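# Put the orange into the foam net sleeve

## Task

Place the orange so it ends up inside the foam net sleeve, without pulling on the net so hard that it tears.

## Robot and tools

Robot: two arms, left_arm and right_arm, each a six-joint arm with a parallel two-finger gripper. In the scene frame, x points out over the table, z points up, and left_arm sits on the +y side. Its origin is at table-top height, halfway between the nominal arm bases. The calibrated bases are left_arm at (+0.031, +0.374, +0.006) m and right_arm at (+0.049, -0.254, +0.010) m, each turned only slightly about z. Arm names do not match image left and right. A camera stand is behind the arms. Loose objects can occasionally be nudged by an outside push.

Frames: every hand pose, velocity, target and wrist-camera pose is given in that arm's own base frame. Fixed cameras and the table use the scene frame. Fingers point along the gripper's +z and open and close along its y. end_effector_position (metres) is the point between the pads, about 1 cm short of the fingertips. Orientation is end_effector_quat_wxyz. Reported values can be off by a few centimetres, more at long reach.

Row layout, shared by execute_actions and move: 14 numbers, each in [-1, 1]. The first 7 are for left_arm: dx, dy, dz, rx, ry, rz, opening. The last 7 are the same for right_arm. Both arms always appear. dx, dy, dz, rx, ry, rz are an offset, not a pose. They are measured along that arm's base axes from its Hand target at the start of the call, and rotation is about the Hand target position. Scale: 1.0 equals 0.6 m for translation, or 180 degrees for rotation. rx, ry, rz form a single rotation vector. A translation longer than 1.0 may be scaled down along its direction. Opening is absolute rather than an offset: +1 is fully open (0.094 m) and -1 is closed. Sending all six pose numbers as 0 re-commands the current Hand target. A 0 in the opening slot is a real command for half open, so resend the present opening to leave a gripper unchanged.

execute_actions(actions, cameras): actions is a list of actions. Each action is a table of up to 15 rows, one row per 1/30 s step. A short table repeats its final row until 15 steps are filled. Every row is counted from the Hand target at the start of that action, not from the previous row, so repeating an offset keeps moving the arm. Images appear only if actions is empty or cameras lists names. cameras: ["all"] gives every camera, [] gives none, and an unknown name invalidates the call.

move(target, speed, blend, opening_speed, grip_force, blocking, cameras): makes straight-line paths for both grippers. target is one 14-number row, or a list of up to 15 rows, all offset from the same starting Hand targets. speed is in m/s, from 0.002 to 2.9, default 0.25, and turning is capped at twice that value in rad/s. It can be one value or one per target. blend is in metres and rounds corners in a list. The default 0 stops at each point. opening_speed is the rate of change in opening units per second, at least 0.2. Use it to close gently on something soft. grip_force is newtons per pad, 10 to 50, and it persists. Low values close slowly. blocking=false returns after about 0.5 s while the move keeps running. Paths do not avoid obstacles or the other arm, and they end after 10 s at the latest. Keep paths away from an arm's own base, because passing close can flip its shoulder. The result adds a move: line with an ending such as done, off_target, moving, held or fault, plus limits (paced means the pose was clipped, held means steps were withheld). An arm that is not named there finished within 10 mm and 2 degrees.

wait(seconds 0 to 10): lets time pass while commands stay as they are. stop(): brakes a running move. zoom_image(camera, region [x0,y0,x1,y1] in pixels, at most 504 by 504): enlarges part of the newest image from cam_high, cam_low, cam_left_wrist or cam_right_wrist. All four images are 672x504. read_manual gives only licence texts. finished_scene(scene) ends the current scene for good. Call it only once the orange stays inside the sleeve with the robot let go.

Result lines: Hand target is the last commanded pose after clipping, and the next offsets start from it. The gripper often rests short of it. Waiting does not close that gap, but a new command, even all zeros, asks for it again. If the gripper is still short, send the remaining distance. Each control step limits commanded orientation to 40 degrees from the measured one. grip_measured uses the opening scale and reads slightly wide when empty. On a grasp it reads a bit below the object width, and narrower still for round or soft items like an orange. grip_effort_nm is the motor effort at the shaft, negative when closing. It keeps an offset and is not a pad force. Joint torques are in joint order and include gravity. Joint velocities reading "within noise" means the arm is still. Tool commands shows current commands. A MOTOR HOT line means a motor is at 75 °C. At 90 °C that arm folds up and stops for the rest of the scene.

Cautions: gravity and friction can leave the gripper low, short or tilted, so check the pose after each move and correct any tilt. A blocked arm keeps pushing until it is commanded back past its contact point. Faster moves, and targets set farther past a contact, hit harder. Avoid any contact between the two arms, including a gripper closing on the other arm's fingers. Don't hit fixed or heavy things hard, and don't drop the orange or release it while it is moving. Nothing may fall off the table or be left off it. Hold the sleeve gently so the net does not tear. Long stretched-out holds heat the motors.

Each tool is called after "Call:" as a command line: name --argument value for each argument, lists and objects as JSON in quotes; but a table of rows of numbers goes row by row, as --pt "numbers of a row", without its own name.

## Session

Call:
execute_actions --actions '[]'

Scene clock: 0.00 s.
left_arm: end_effector_position=(+0.3545, -0.1541, +0.2961) grip_measured=-0.985 grip_effort_nm=n/a end_effector_quat_wxyz=(+0.706, +0.639, +0.299, -0.063) | right_arm: end_effector_position=(+0.3422, +0.3430, +0.3010) grip_measured=-0.986 grip_effort_nm=n/a end_effector_quat_wxyz=(+0.313, -0.064, +0.693, +0.647)
Joint positions: left_arm=[0.032 1.426 0.862 0.578 1.253 1.031 0.001] | right_arm=[0.57 1.58 0.996 0.625 -0.641 1.053 0.001]
Joint velocities: within noise
Joint torques (N m): no reading
Heat: left arm: 31 °C; right arm: 33 °C.
Hand target: left_arm +0.3546, -0.1535, +0.2994; +0.707, +0.639, +0.298, -0.060 | right_arm +0.3419, +0.3418, +0.3115; +0.322, -0.068, +0.684, +0.650
Tool commands: left_gripper/opening=-1.0 right_gripper/opening=-1.0

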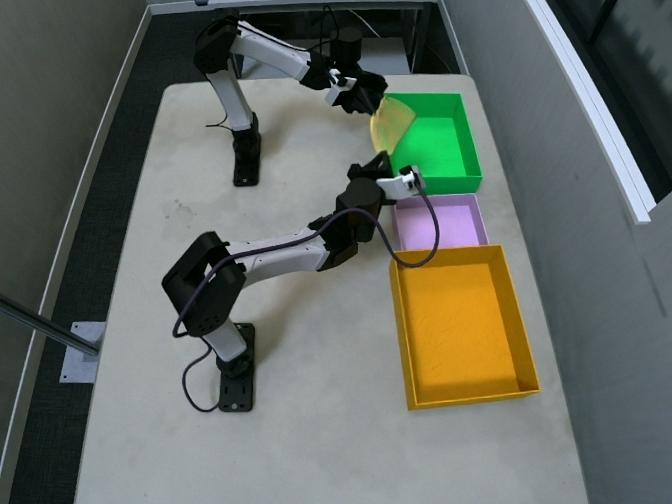

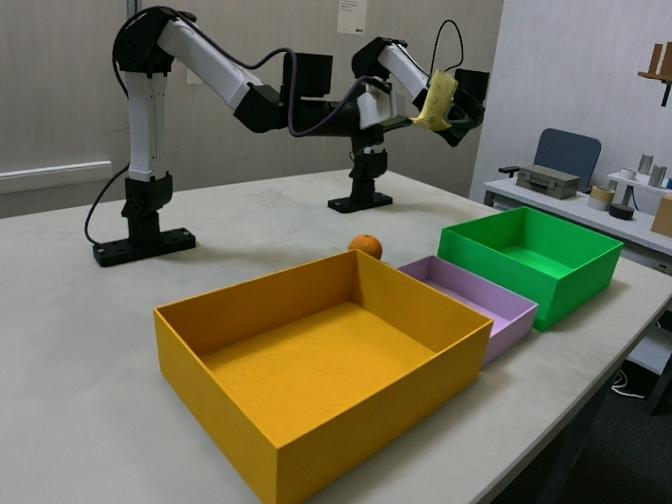

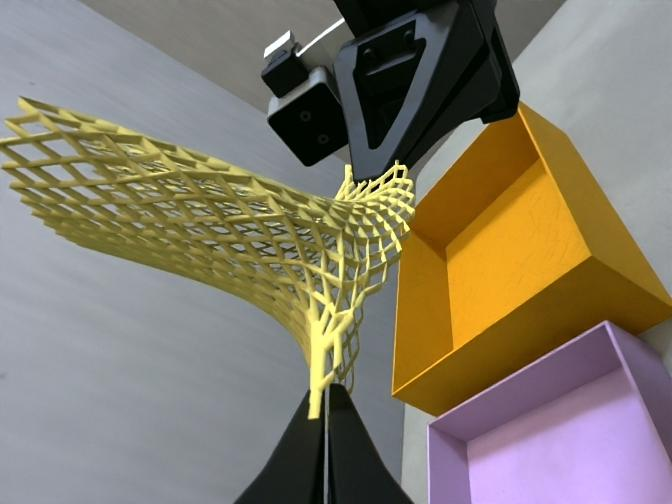

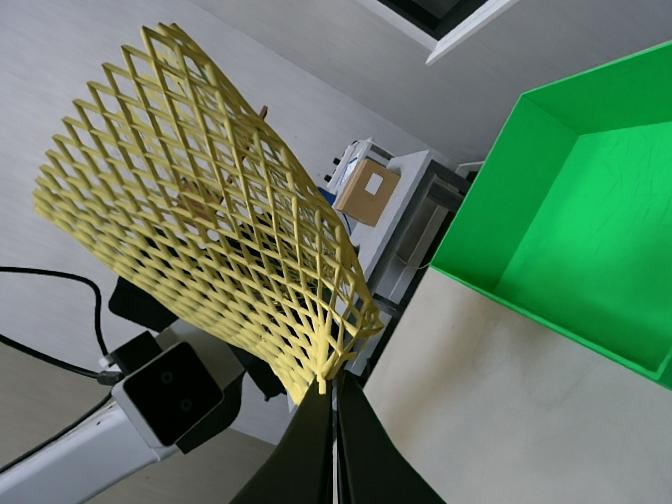

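Call:
zoom_image --camera "cam_low" --region '[260, 20, 512, 272]'

Call:
zoom_image --camera "cam_high" --region '[300, 50, 500, 250]'

Call:
zoom_image --camera "cam_left_wrist" --region '[0, 60, 504, 504]'

Call:
zoom_image --camera "cam_right_wrist" --region '[0, 0, 504, 504]'

Scaled by 2.000 from the camera's 672x504 image, which has a finer 960x720 frame.

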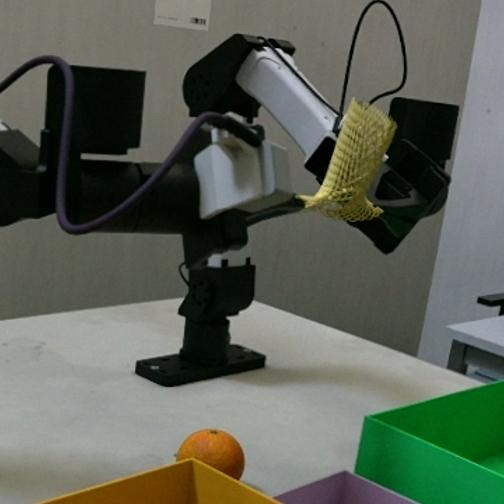

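Scaled by 2.520 from the camera's 672x504 image, which has a finer 960x720 frame.

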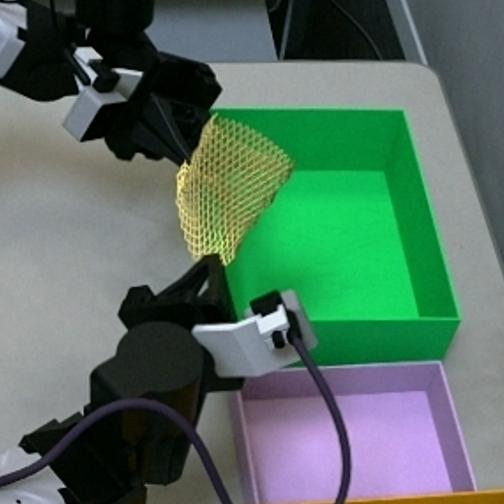

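Scaled by 1.000.

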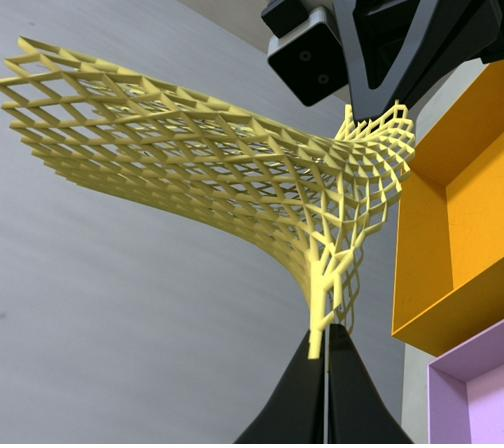

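Scaled by 1.000.

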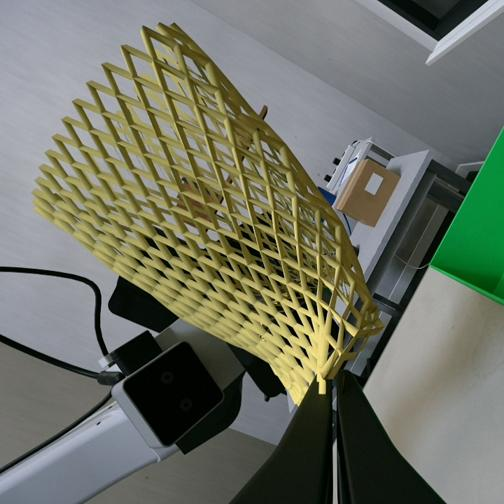

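Call:
move --target '[0, 0, 0, 0.1566, 0.057, 0, -1, 0, 0, 0, -0.156, 0.0585, 0, -1]' --speed 0.25 --cameras '["all"]'

Scene clock: 34.33 s.
left_arm: end_effector_position=(+0.3503, -0.1560, +0.2997) grip_measured=-0.985 grip_effort_nm=-0.82 end_effector_quat_wxyz=(+0.510, +0.778, +0.363, -0.053) | right_arm: end_effector_position=(+0.3376, +0.3429, +0.3066) grip_measured=-0.986 grip_effort_nm=-0.78 end_effector_quat_wxyz=(+0.221, -0.086, +0.846, +0.478)
Joint positions: left_arm=[-0.037 1.555 1.579 -1.004 0.963 1.916 0.001] | right_arm=[0.599 1.633 1.577 -0.5 -0.564 0.716 0.001]
Joint torques (N m): left_arm=[-0.14 -5.39 8.5 1.09 0.17 0.07] | right_arm=[0.49 -8.02 8.47 1.64 0.11 -0.17]
Heat: left arm: 39 °C; right arm: 40 °C.
Hand target: left_arm +0.3546, -0.1535, +0.2993; +0.501, +0.784, +0.365, -0.042 | right_arm +0.3420, +0.3418, +0.3117; +0.233, -0.085, +0.848, +0.469
Off the commanded pose: left_arm 0.005 m, 2 deg | right_arm 0.007 m, 2 deg.
move: done

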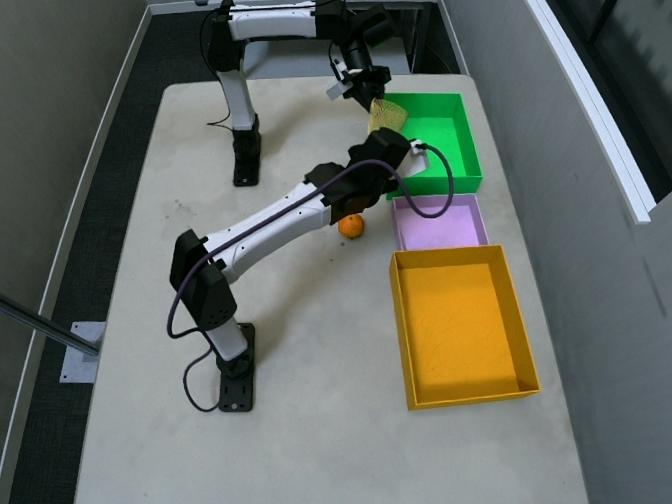

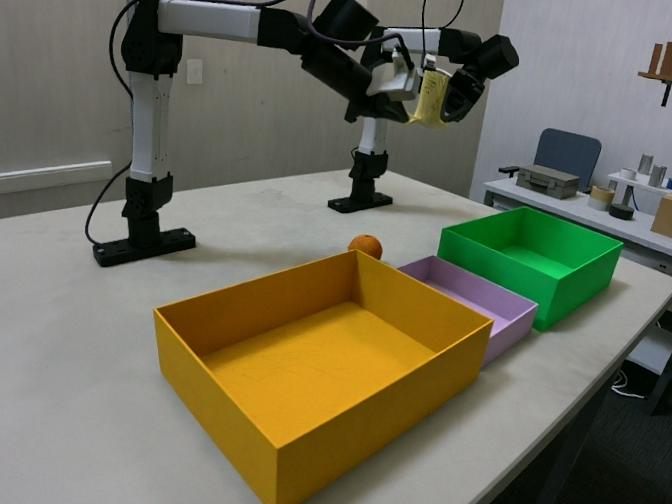

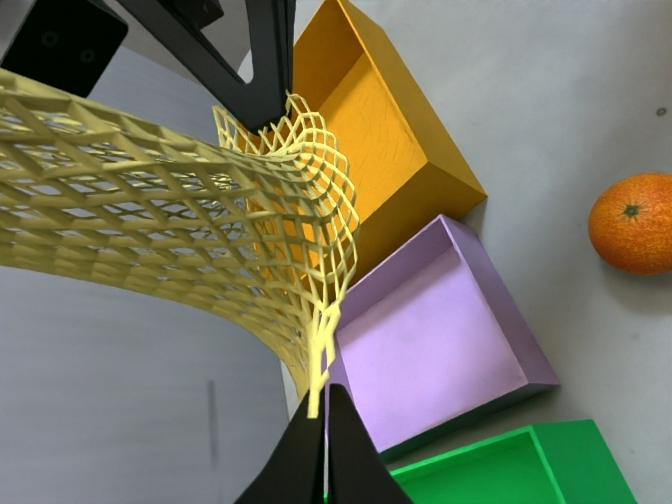

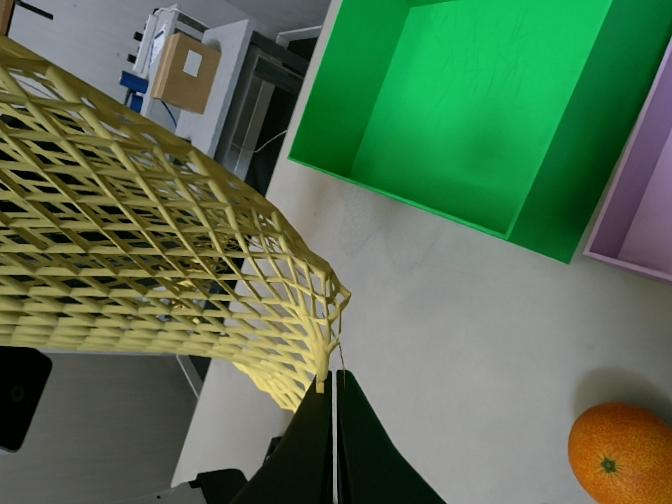

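Call:
zoom_image --camera "cam_low" --region '[340, 20, 540, 170]'

Call:
zoom_image --camera "cam_high" --region '[310, 60, 460, 260]'

Scaled by 2.520 from the camera's 672x504 image, which has a finer 960x720 frame.

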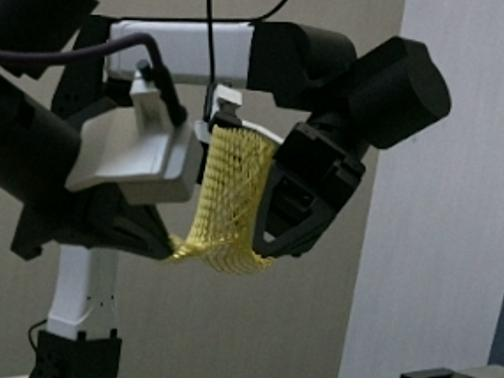

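Scaled by 2.520 from the camera's 672x504 image, which has a finer 960x720 frame.

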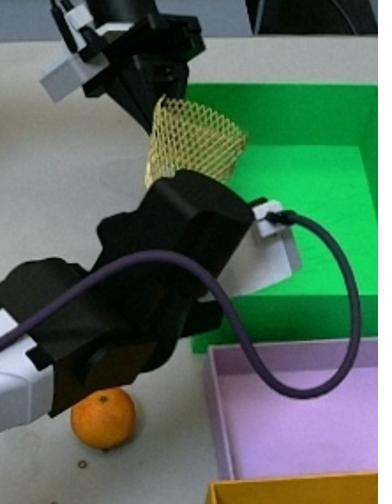

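Call:
zoom_image --camera "cam_left_wrist" --region '[150, 60, 420, 430]'

Call:
zoom_image --camera "cam_right_wrist" --region '[160, 160, 420, 430]'

Scaled by 1.362 from the camera's 672x504 image, which has a finer 960x720 frame.

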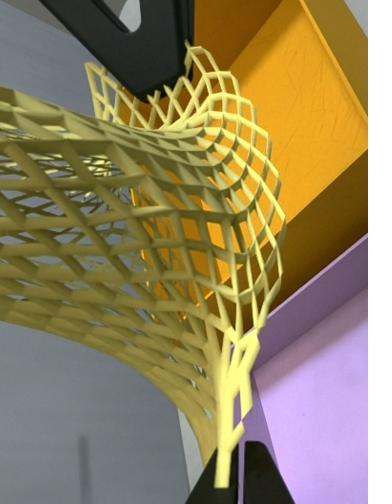

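Scaled by 1.867 from the camera's 672x504 image, which has a finer 960x720 frame.

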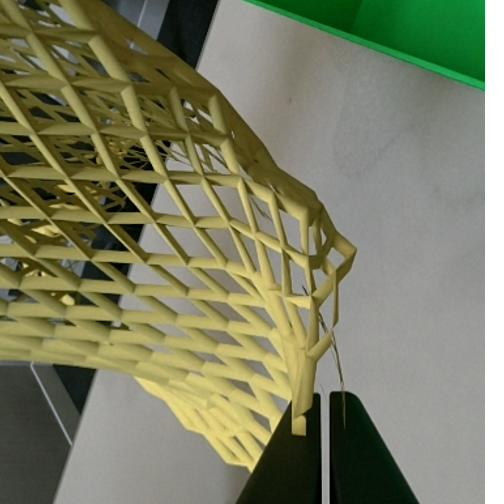

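Call:
move --target '[-0.0928, -0.0843, -0.176, 0.0505, 0.0236, 0.0556, -1, -0.0937, -0.0668, -0.194, -0.0495, 0.0263, -0.0833, -1]' --speed 0.2 --cameras '["all"]'

Scene clock: 68.50 s.
left_arm: end_effector_position=(+0.2990, -0.2078, +0.1945) grip_measured=-0.985 grip_effort_nm=-0.82 end_effector_quat_wxyz=(+0.429, +0.787, +0.443, -0.009) | right_arm: end_effector_position=(+0.2844, +0.3053, +0.1899) grip_measured=-0.986 grip_effort_nm=-0.78 end_effector_quat_wxyz=(+0.235, +0.020, +0.898, +0.372)
Joint positions: left_arm=[-0.361 1.3 1.024 -0.549 0.534 1.542 0.001] | right_arm=[0.741 1.397 1.035 -0.313 -0.192 0.878 0.001]
Joint torques (N m): left_arm=[-0.32 -6.09 6.2 1.65 0.02 -0.17] | right_arm=[0.69 -8.42 5.6 1.87 0.24 0.05]
Heat: left arm: 44 °C; right arm: 40 °C.
Hand target: left_arm +0.2990, -0.2041, +0.1937; +0.425, +0.784, +0.452, +0.002 | right_arm +0.2857, +0.3017, +0.1952; +0.249, +0.028, +0.894, +0.370
Off the commanded pose: left_arm 0.004 m, 2 deg | right_arm 0.007 m, 2 deg.
move: done

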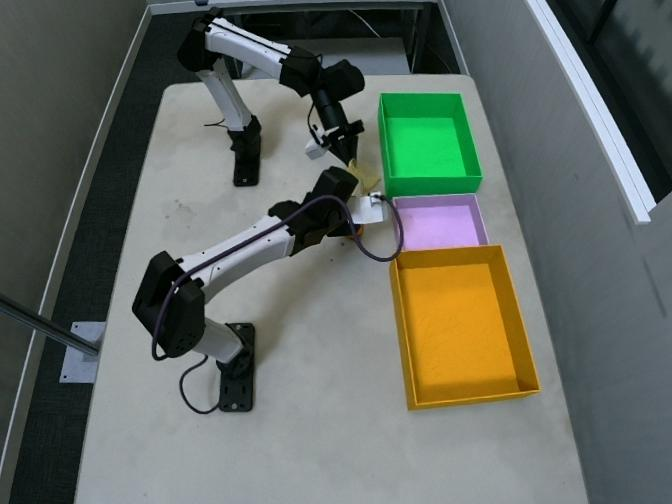

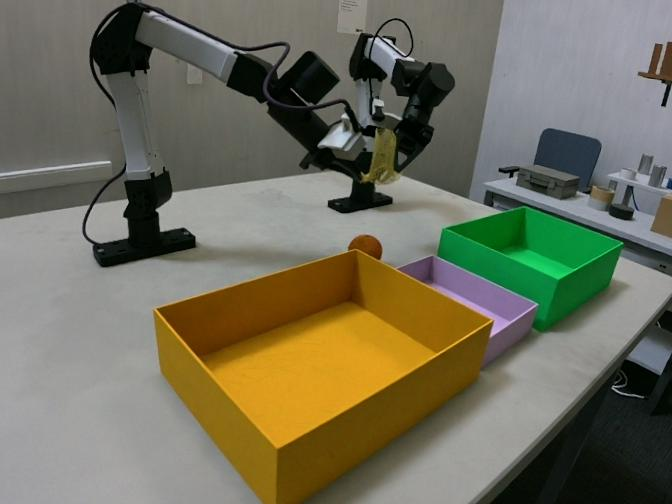

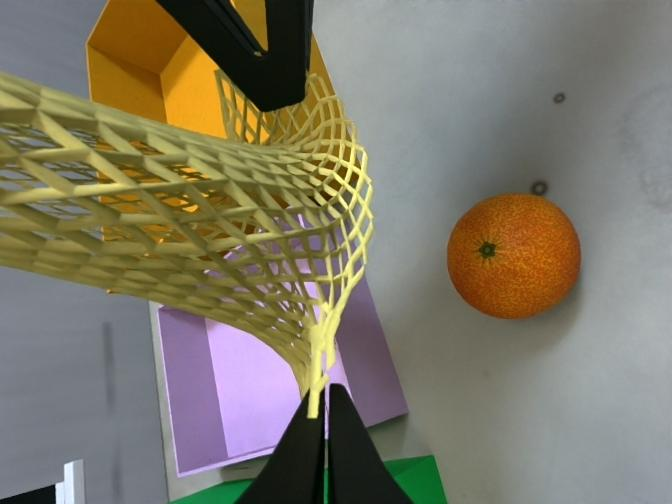

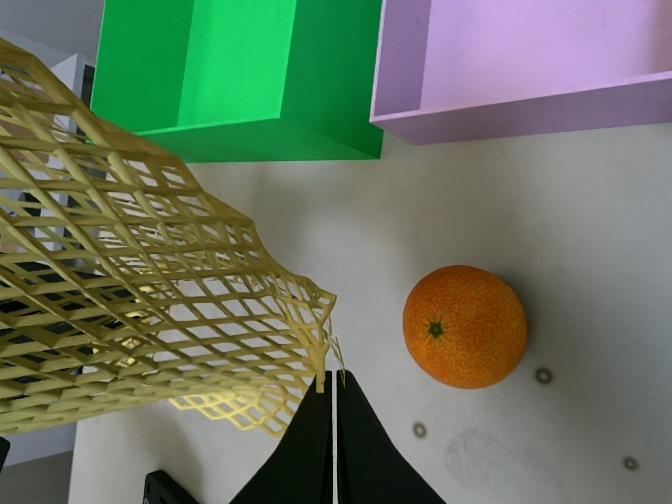

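Call:
move --target '[0, 0, -0.1917, 0, 0, 0, -1, 0, 0, -0.1917, 0, 0, 0, -1]' --speed 0.15 --cameras '["all"]'

Scene clock: 101.13 s.
left_arm: end_effector_position=(+0.2985, -0.2075, +0.0859) grip_measured=-0.985 grip_effort_nm=-0.82 end_effector_quat_wxyz=(+0.436, +0.786, +0.439, -0.003) | right_arm: end_effector_position=(+0.2839, +0.3046, +0.0845) grip_measured=-0.986 grip_effort_nm=-0.78 end_effector_quat_wxyz=(+0.243, +0.019, +0.893, +0.379)
Joint positions: left_arm=[-0.361 1.417 0.648 -0.035 0.534 1.541 0.001] | right_arm=[0.741 1.547 0.696 0.2 -0.191 0.878 0.001]
Joint torques (N m): left_arm=[-0.35 -4.44 5.75 1.73 -0.02 -0.2] | right_arm=[0.68 -6.35 4.82 1.9 0.24 0.05]
Heat: left arm: 41 °C; right arm: 41 °C.
Hand target: left_arm +0.2990, -0.2041, +0.0787; +0.425, +0.784, +0.452, +0.002 | right_arm +0.2857, +0.3017, +0.0802; +0.249, +0.028, +0.894, +0.370
Off the commanded pose: left_arm 0.008 m, 2 deg | right_arm 0.005 m, 2 deg.
move: done

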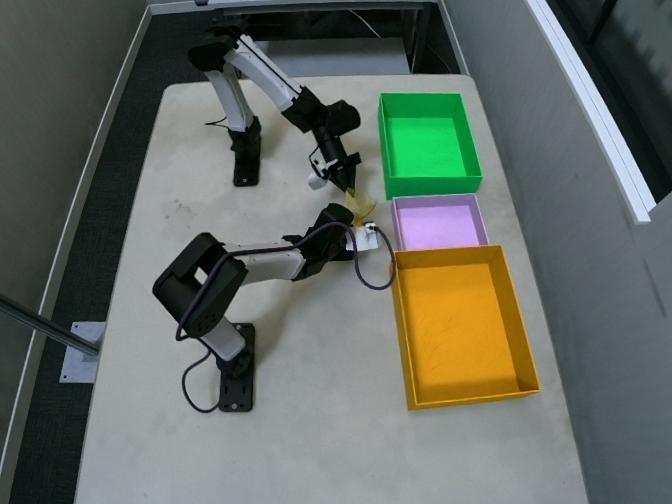

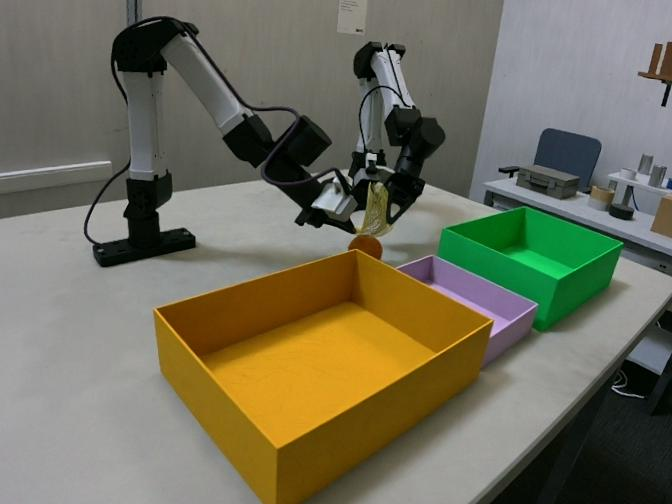

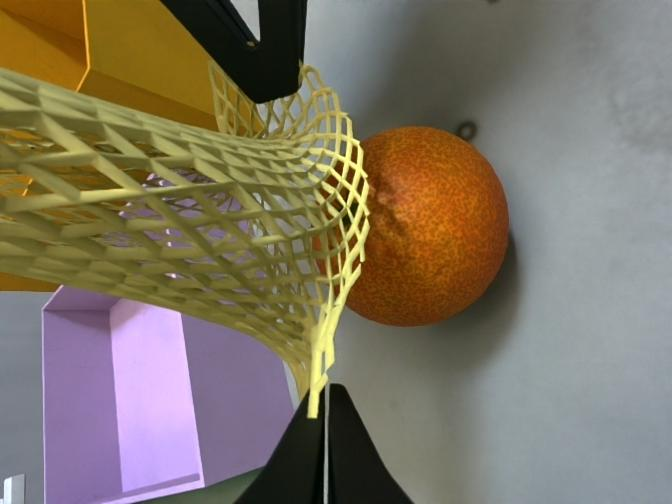

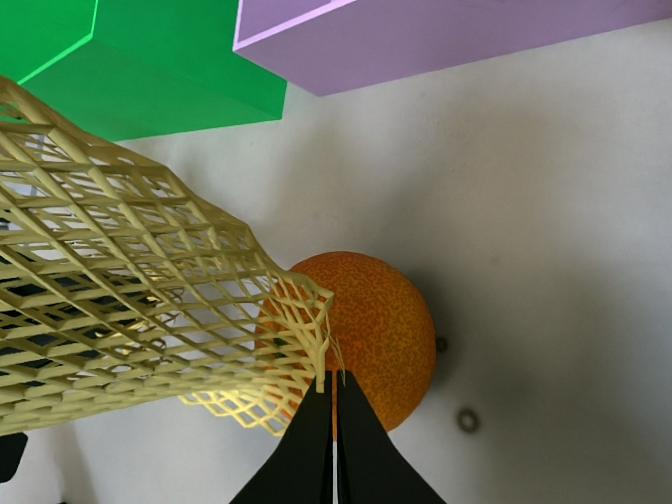

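Call:
zoom_image --camera "cam_left_wrist" --region '[200, 40, 400, 430]'

Call:
zoom_image --camera "cam_right_wrist" --region '[150, 200, 400, 450]'

Call:
zoom_image --camera "cam_low" --region '[300, 150, 450, 270]'

Scaled by 1.292 from the camera's 672x504 image, which has a finer 960x720 frame.

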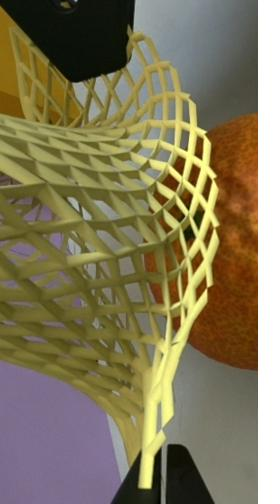

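Scaled by 2.016 from the camera's 672x504 image, which has a finer 960x720 frame.

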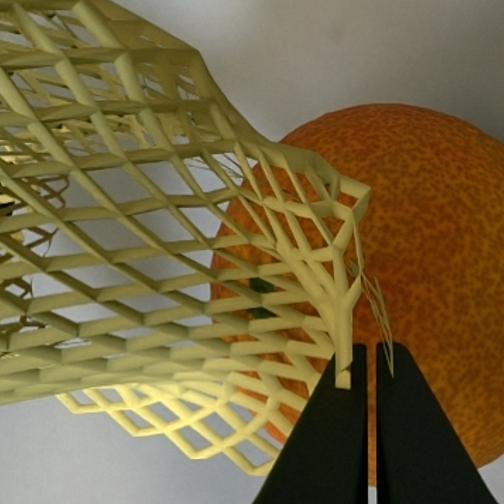

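Scaled by 3.360 from the camera's 672x504 image, which has a finer 960x720 frame.

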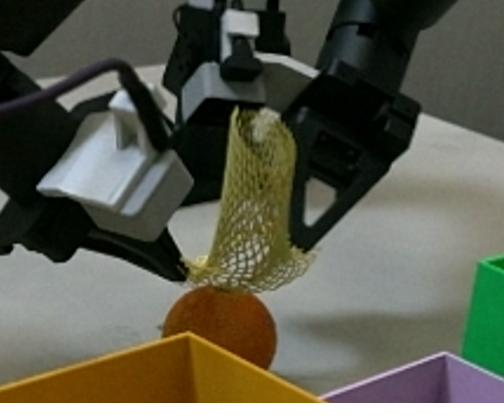

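Call:
move --target '[-0.01, -0.005, -0.055, 0, 0, 0, -1, -0.01, -0.005, -0.06, 0, 0, 0, -1]' --speed 0.1 --cameras '["cam_low", "cam_left_wrist", "cam_right_wrist"]'

Scene clock: 128.77 s.
left_arm: end_effector_position=(+0.2946, -0.2117, +0.0558) grip_measured=-0.985 grip_effort_nm=-0.83 end_effector_quat_wxyz=(+0.440, +0.785, +0.436, +0.000) | right_arm: end_effector_position=(+0.2802, +0.3036, +0.0532) grip_measured=-0.986 grip_effort_nm=-0.78 end_effector_quat_wxyz=(+0.249, +0.018, +0.889, +0.384)
Joint positions: left_arm=[-0.382 1.494 0.556 0.153 0.521 1.525 0.001] | right_arm=[0.748 1.633 0.605 0.394 -0.184 0.882 0.001]
Joint torques (N m): left_arm=[-0.34 -4.33 4.98 1.66 -0.07 -0.22] | right_arm=[0.7 -6.01 4.01 1.85 0.23 0.06]
Heat: left arm: 40 °C; right arm: 40 °C.
Hand target: left_arm +0.2930, -0.2072, +0.0459; +0.426, +0.784, +0.452, +0.002 | right_arm +0.2797, +0.2987, +0.0443; +0.249, +0.028, +0.894, +0.370
Off the commanded pose: left_arm 0.011 m, 3 deg | right_arm 0.010 m, 2 deg.
move: off_target (left_arm)
Images, in order (width x height): cam_low 672x504, cam_left_wrist 672x504, cam_right_wrist 672x504.

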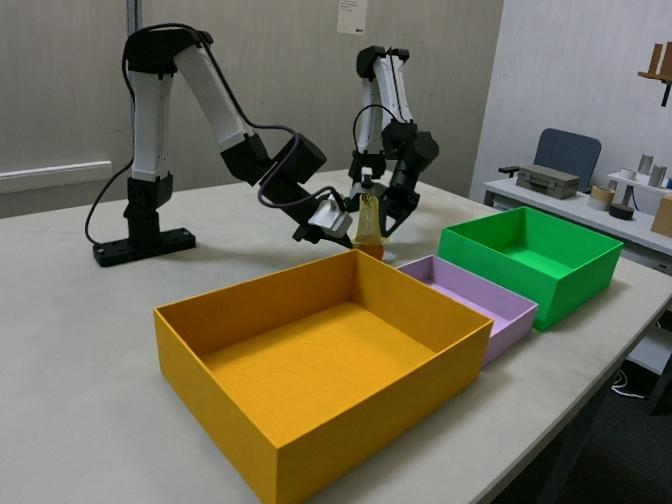

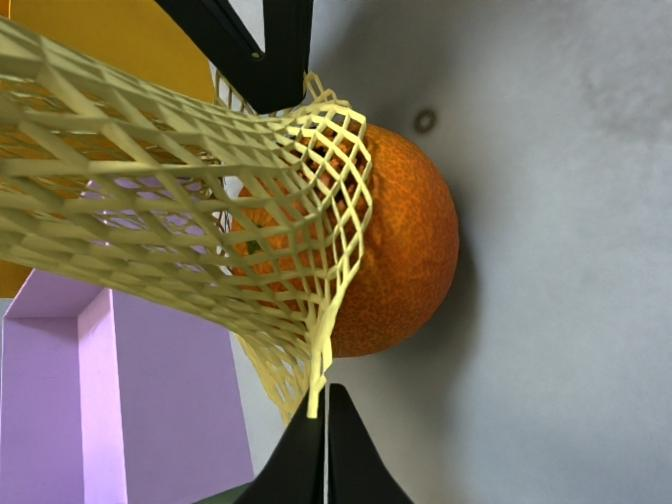

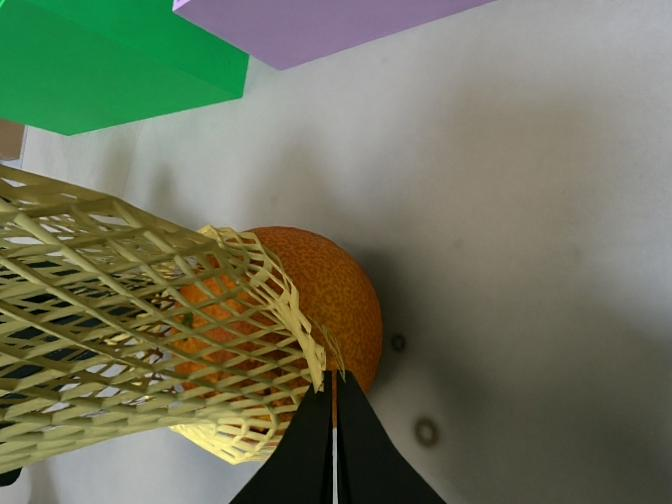

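Call:
zoom_image --camera "cam_low" --region '[310, 170, 430, 270]'

Call:
zoom_image --camera "cam_right_wrist" --region '[120, 200, 400, 480]'

Call:
zoom_image --camera "cam_left_wrist" --region '[180, 60, 480, 430]'

Scaled by 4.200 from the camera's 672x504 image, which has a finer 960x720 frame.

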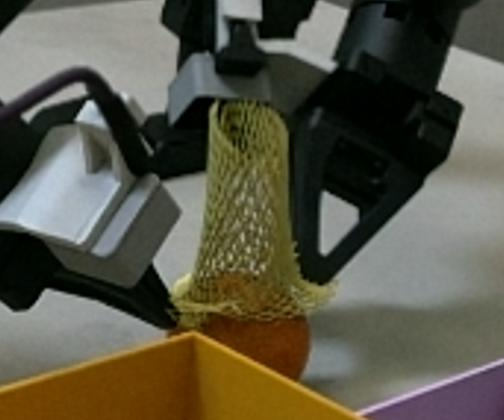

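Scaled by 1.800 from the camera's 672x504 image, which has a finer 960x720 frame.

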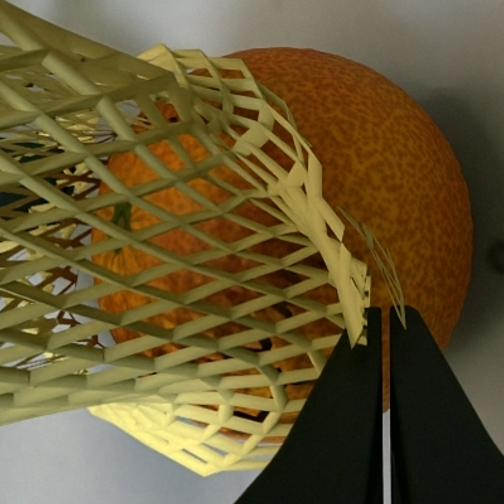

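Scaled by 1.362 from the camera's 672x504 image, which has a finer 960x720 frame.

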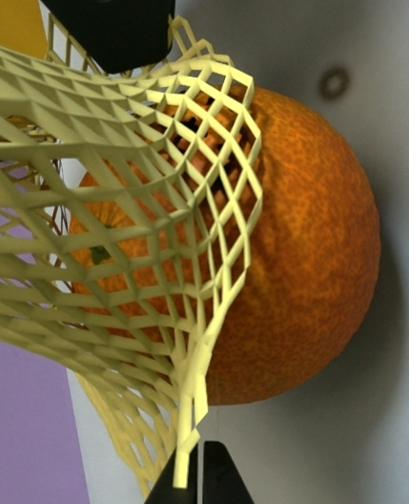

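Call:
move --target '[0, -0.0017, -0.056, 0, 0, 0, -1, 0, 0.0083, -0.058, 0, 0, 0, -1]' --speed 0.07 --cameras '["cam_low", "cam_left_wrist", "cam_right_wrist"]'

Scene clock: 155.77 s.
left_arm: end_effector_position=(+0.2996, -0.2124, +0.0261) grip_measured=-0.985 grip_effort_nm=-0.82 end_effector_quat_wxyz=(+0.446, +0.783, +0.434, +0.009) | right_arm: end_effector_position=(+0.2835, +0.3089, +0.0212) grip_measured=-0.986 grip_effort_nm=-0.78 end_effector_quat_wxyz=(+0.255, +0.019, +0.887, +0.385)
Joint positions: left_arm=[-0.382 1.625 0.5 0.361 0.513 1.523 0.001] | right_arm=[0.759 1.782 0.574 0.589 -0.167 0.889 0.001]
Joint torques (N m): left_arm=[-0.7 -4.34 4.1 1.55 0.02 -0.22] | right_arm=[0.88 -6.27 3.33 1.79 0.18 0.07]
Heat: left arm: 37 °C; right arm: 39 °C.
Hand target: left_arm +0.2930, -0.2081, +0.0121; +0.425, +0.784, +0.452, +0.002 | right_arm +0.2798, +0.3036, +0.0094; +0.249, +0.028, +0.894, +0.370
Off the commanded pose: left_arm 0.016 m, 3 deg | right_arm 0.013 m, 2 deg.
move: off_target (left_arm, right_arm)
Images, in order (width x height): cam_low 672x504, cam_left_wrist 672x504, cam_right_wrist 672x504.

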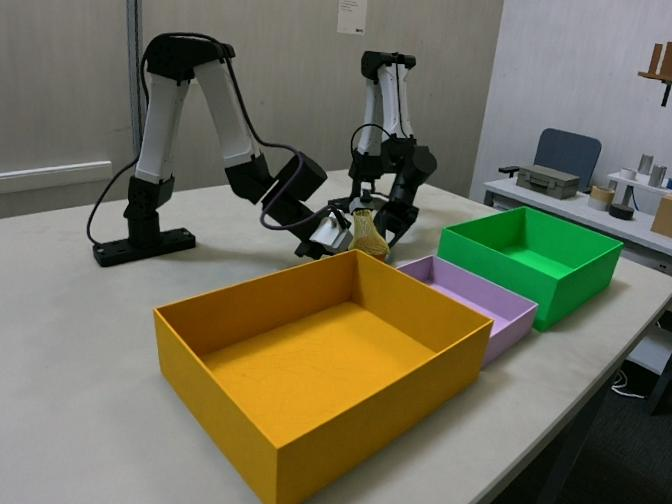

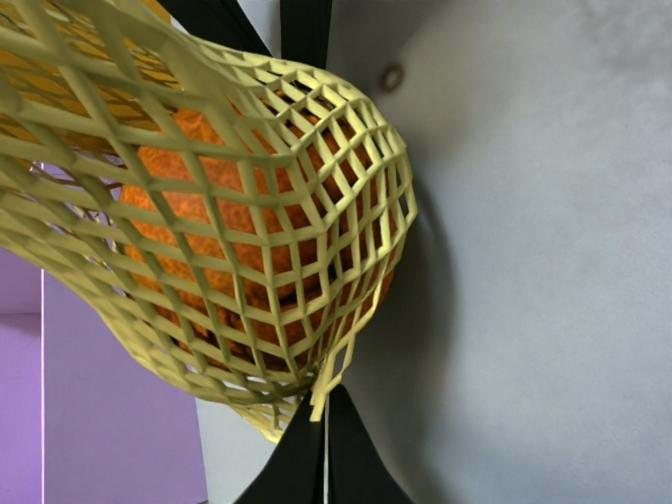

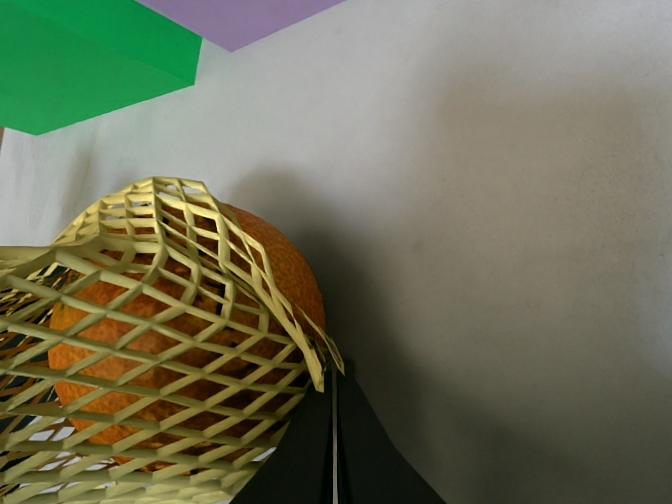

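Call:
move --target '[0, 0, -0.022, 0, 0, 0, -1, 0, 0, -0.021, 0, 0, 0, -1]' --speed 0.06 --cameras '["cam_low", "cam_left_wrist", "cam_right_wrist"]'

Scene clock: 175.20 s.
left_arm: end_effector_position=(+0.3011, -0.2130, +0.0142) grip_measured=-0.985 grip_effort_nm=-0.82 end_effector_quat_wxyz=(+0.449, +0.782, +0.433, +0.011) | right_arm: end_effector_position=(+0.2855, +0.3106, +0.0119) grip_measured=-0.986 grip_effort_nm=-0.78 end_effector_quat_wxyz=(+0.260, +0.019, +0.883, +0.390)
Joint positions: left_arm=[-0.382 1.686 0.484 0.446 0.513 1.523 0.001] | right_arm=[0.759 1.837 0.565 0.667 -0.166 0.889 0.001]
Joint torques (N m): left_arm=[-0.69 -4.55 3.64 1.5 0 -0.22] | right_arm=[0.87 -6.42 2.91 1.7 0.17 0.06]
Heat: left arm: 36 °C; right arm: 39 °C.
Hand target: left_arm +0.2930, -0.2081, -0.0011; +0.425, +0.784, +0.452, +0.002 | right_arm +0.2797, +0.3036, -0.0031; +0.249, +0.028, +0.894, +0.370
Off the commanded pose: left_arm 0.018 m, 4 deg | right_arm 0.018 m, 3 deg.
move: off_target (left_arm, right_arm)
Images, in order (width x height): cam_low 672x504, cam_left_wrist 672x504, cam_right_wrist 672x504.

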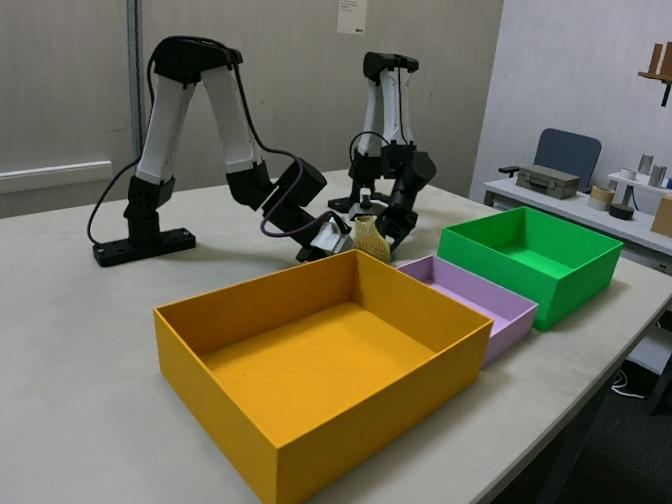

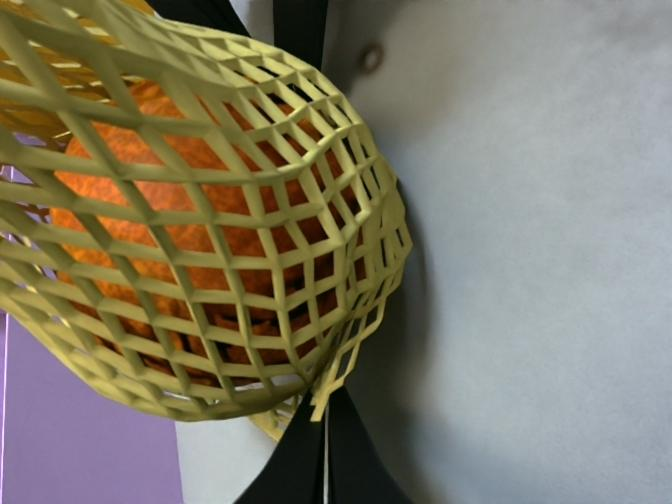

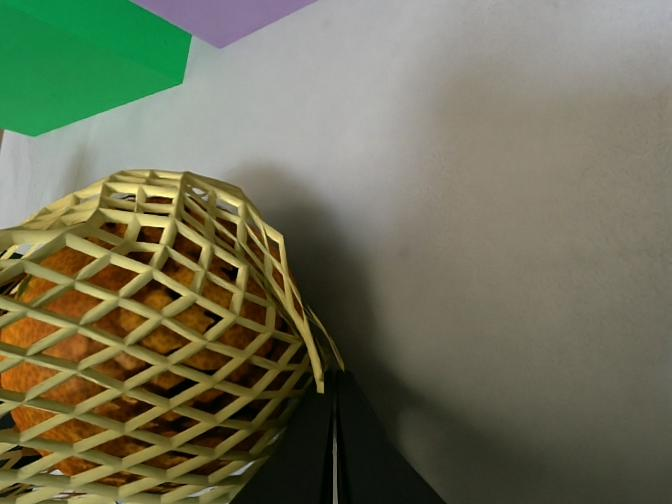

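Call:
move --target '[0.005, -0.004, 0.02, 0, 0, 0, -0.7, 0.005, 0.006, 0.02, 0, 0, 0, -0.7]' --speed 0.05 --opening_speed 0.3 --cameras '["cam_low", "cam_left_wrist", "cam_right_wrist"]'

Scene clock: 195.03 s.
left_arm: end_effector_position=(+0.2955, -0.2110, +0.0102) grip_measured=-0.702 grip_effort_nm=0.12 end_effector_quat_wxyz=(+0.434, +0.785, +0.443, +0.002) | right_arm: end_effector_position=(+0.2838, +0.3102, +0.0123) grip_measured=-0.702 grip_effort_nm=0.12 end_effector_quat_wxyz=(+0.256, +0.020, +0.886, +0.386)
Joint positions: left_arm=[-0.387 1.673 0.486 0.394 0.504 1.517 0.014] | right_arm=[0.762 1.825 0.568 0.641 -0.165 0.892 0.014]
Joint torques (N m): left_arm=[-0.72 -6.9 5.87 1.3 0.07 -0.2] | right_arm=[0.79 -8.98 4.92 1.31 0.16 0.05]
Heat: left arm: 36 °C; right arm: 39 °C.
Hand target: left_arm +0.2959, -0.2106, +0.0109; +0.425, +0.784, +0.452, +0.002 | right_arm +0.2828, +0.3072, +0.0089; +0.249, +0.028, +0.894, +0.371
Off the commanded pose: left_arm 0.001 m, 1 deg | right_arm 0.005 m, 2 deg.
move: done
Images, in order (width x height): cam_low 672x504, cam_left_wrist 672x504, cam_right_wrist 672x504.

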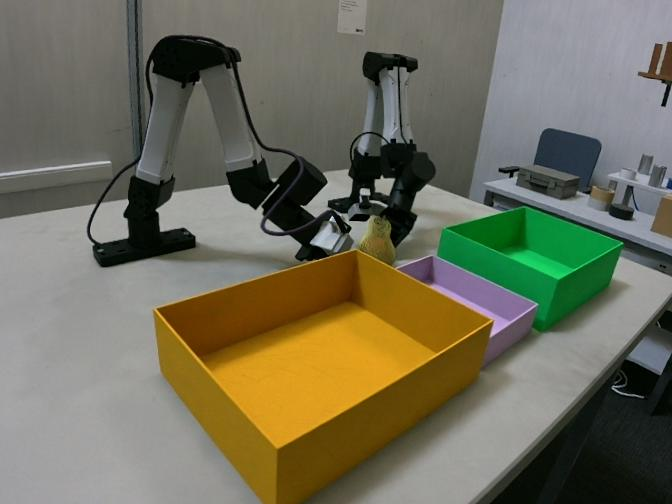

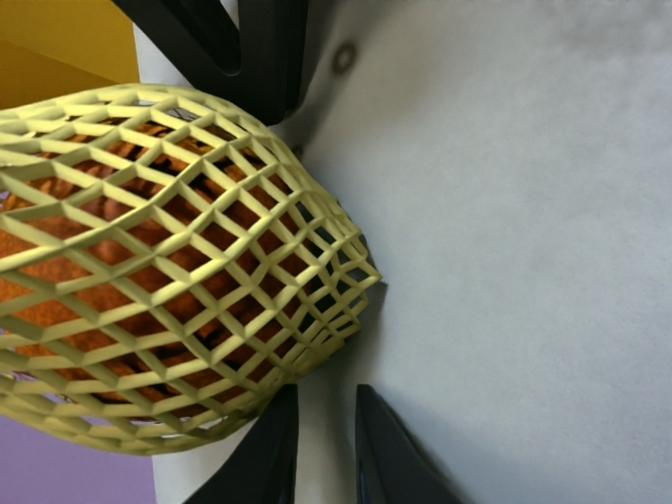

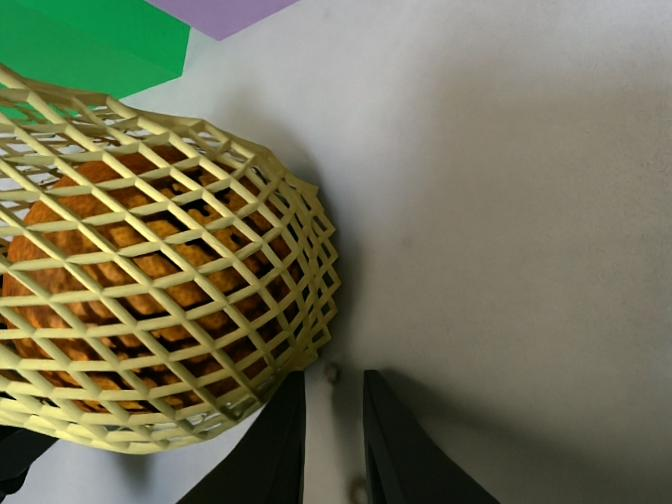

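Call:
move --pt "-0.025 0.046 0.042 0 0 0 -0.7 -0.029 -0.044 0.042 0 0 0 -0.7" --pt "-0.08 0.12 0.2 0 0 0 -0.7 -0.09 -0.12 0.2 0 0 0 -0.7" --speed '[0.06, 0.2]' --blend '[0.01, 0]' --cameras '["all"]'

Scene clock: 208.40 s.
left_arm: end_effector_position=(+0.2445, -0.1379, +0.1232) grip_measured=-0.702 grip_effort_nm=0.10 end_effector_quat_wxyz=(+0.420, +0.783, +0.459, +0.000) | right_arm: end_effector_position=(+0.2251, +0.2315, +0.1176) grip_measured=-0.702 grip_effort_nm=0.10 end_effector_quat_wxyz=(+0.245, +0.034, +0.899, +0.362)
Joint positions: left_arm=[-0.132 1.046 0.622 -0.52 0.645 1.735 0.014] | right_arm=[0.699 1.05 0.525 -0.154 -0.187 0.865 0.014]
Joint torques (N m): left_arm=[0.54 -1.76 9.05 1.3 0.47 0.02] | right_arm=[-0.25 -2.82 8.42 1.69 -0.2 -0.17]
Heat: left arm: 38 °C; right arm: 39 °C.
Hand target: left_arm +0.2479, -0.1385, +0.1310; +0.425, +0.784, +0.452, +0.002 | right_arm +0.2287, +0.2352, +0.1287; +0.249, +0.028, +0.894, +0.370
Off the commanded pose: left_arm 0.008 m, 1 deg | right_arm 0.012 m, 1 deg.
move: off_target (right_arm)

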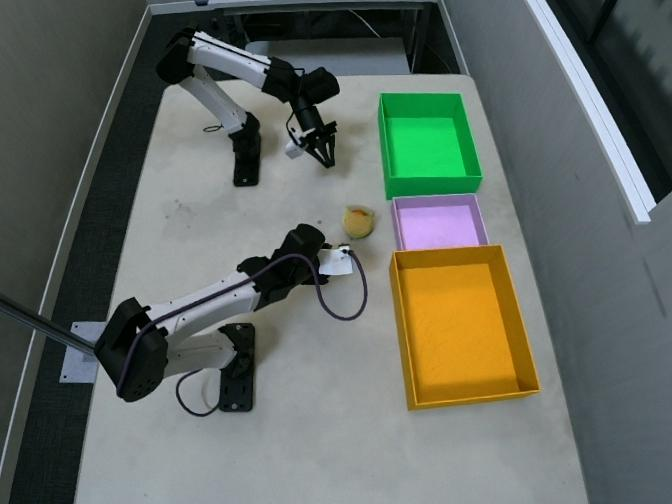

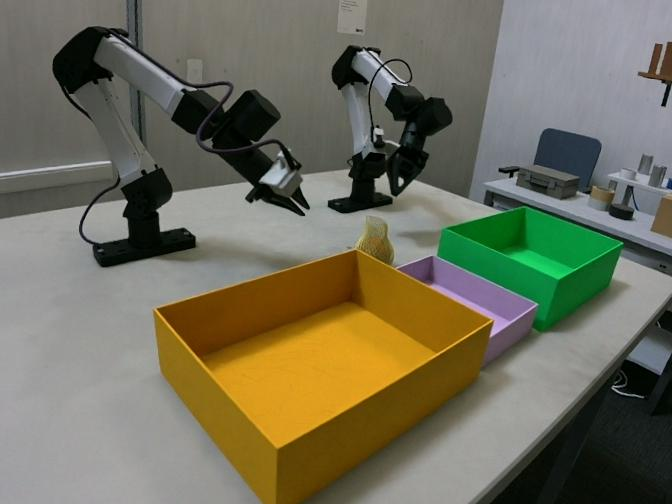

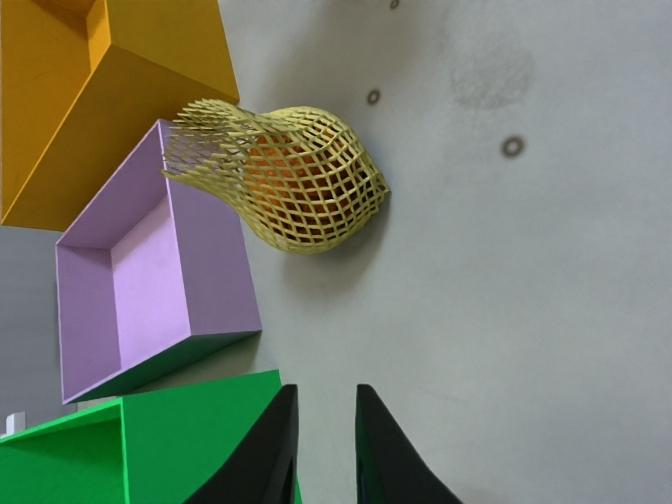

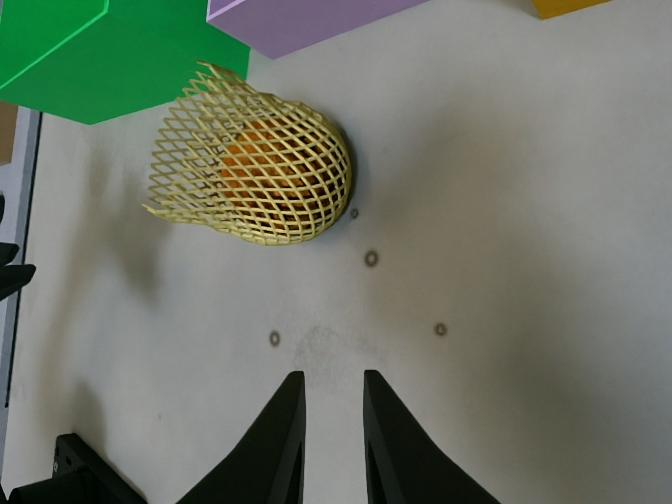

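Call:
finished_scene --scene 1

The scene is finished: the task was done.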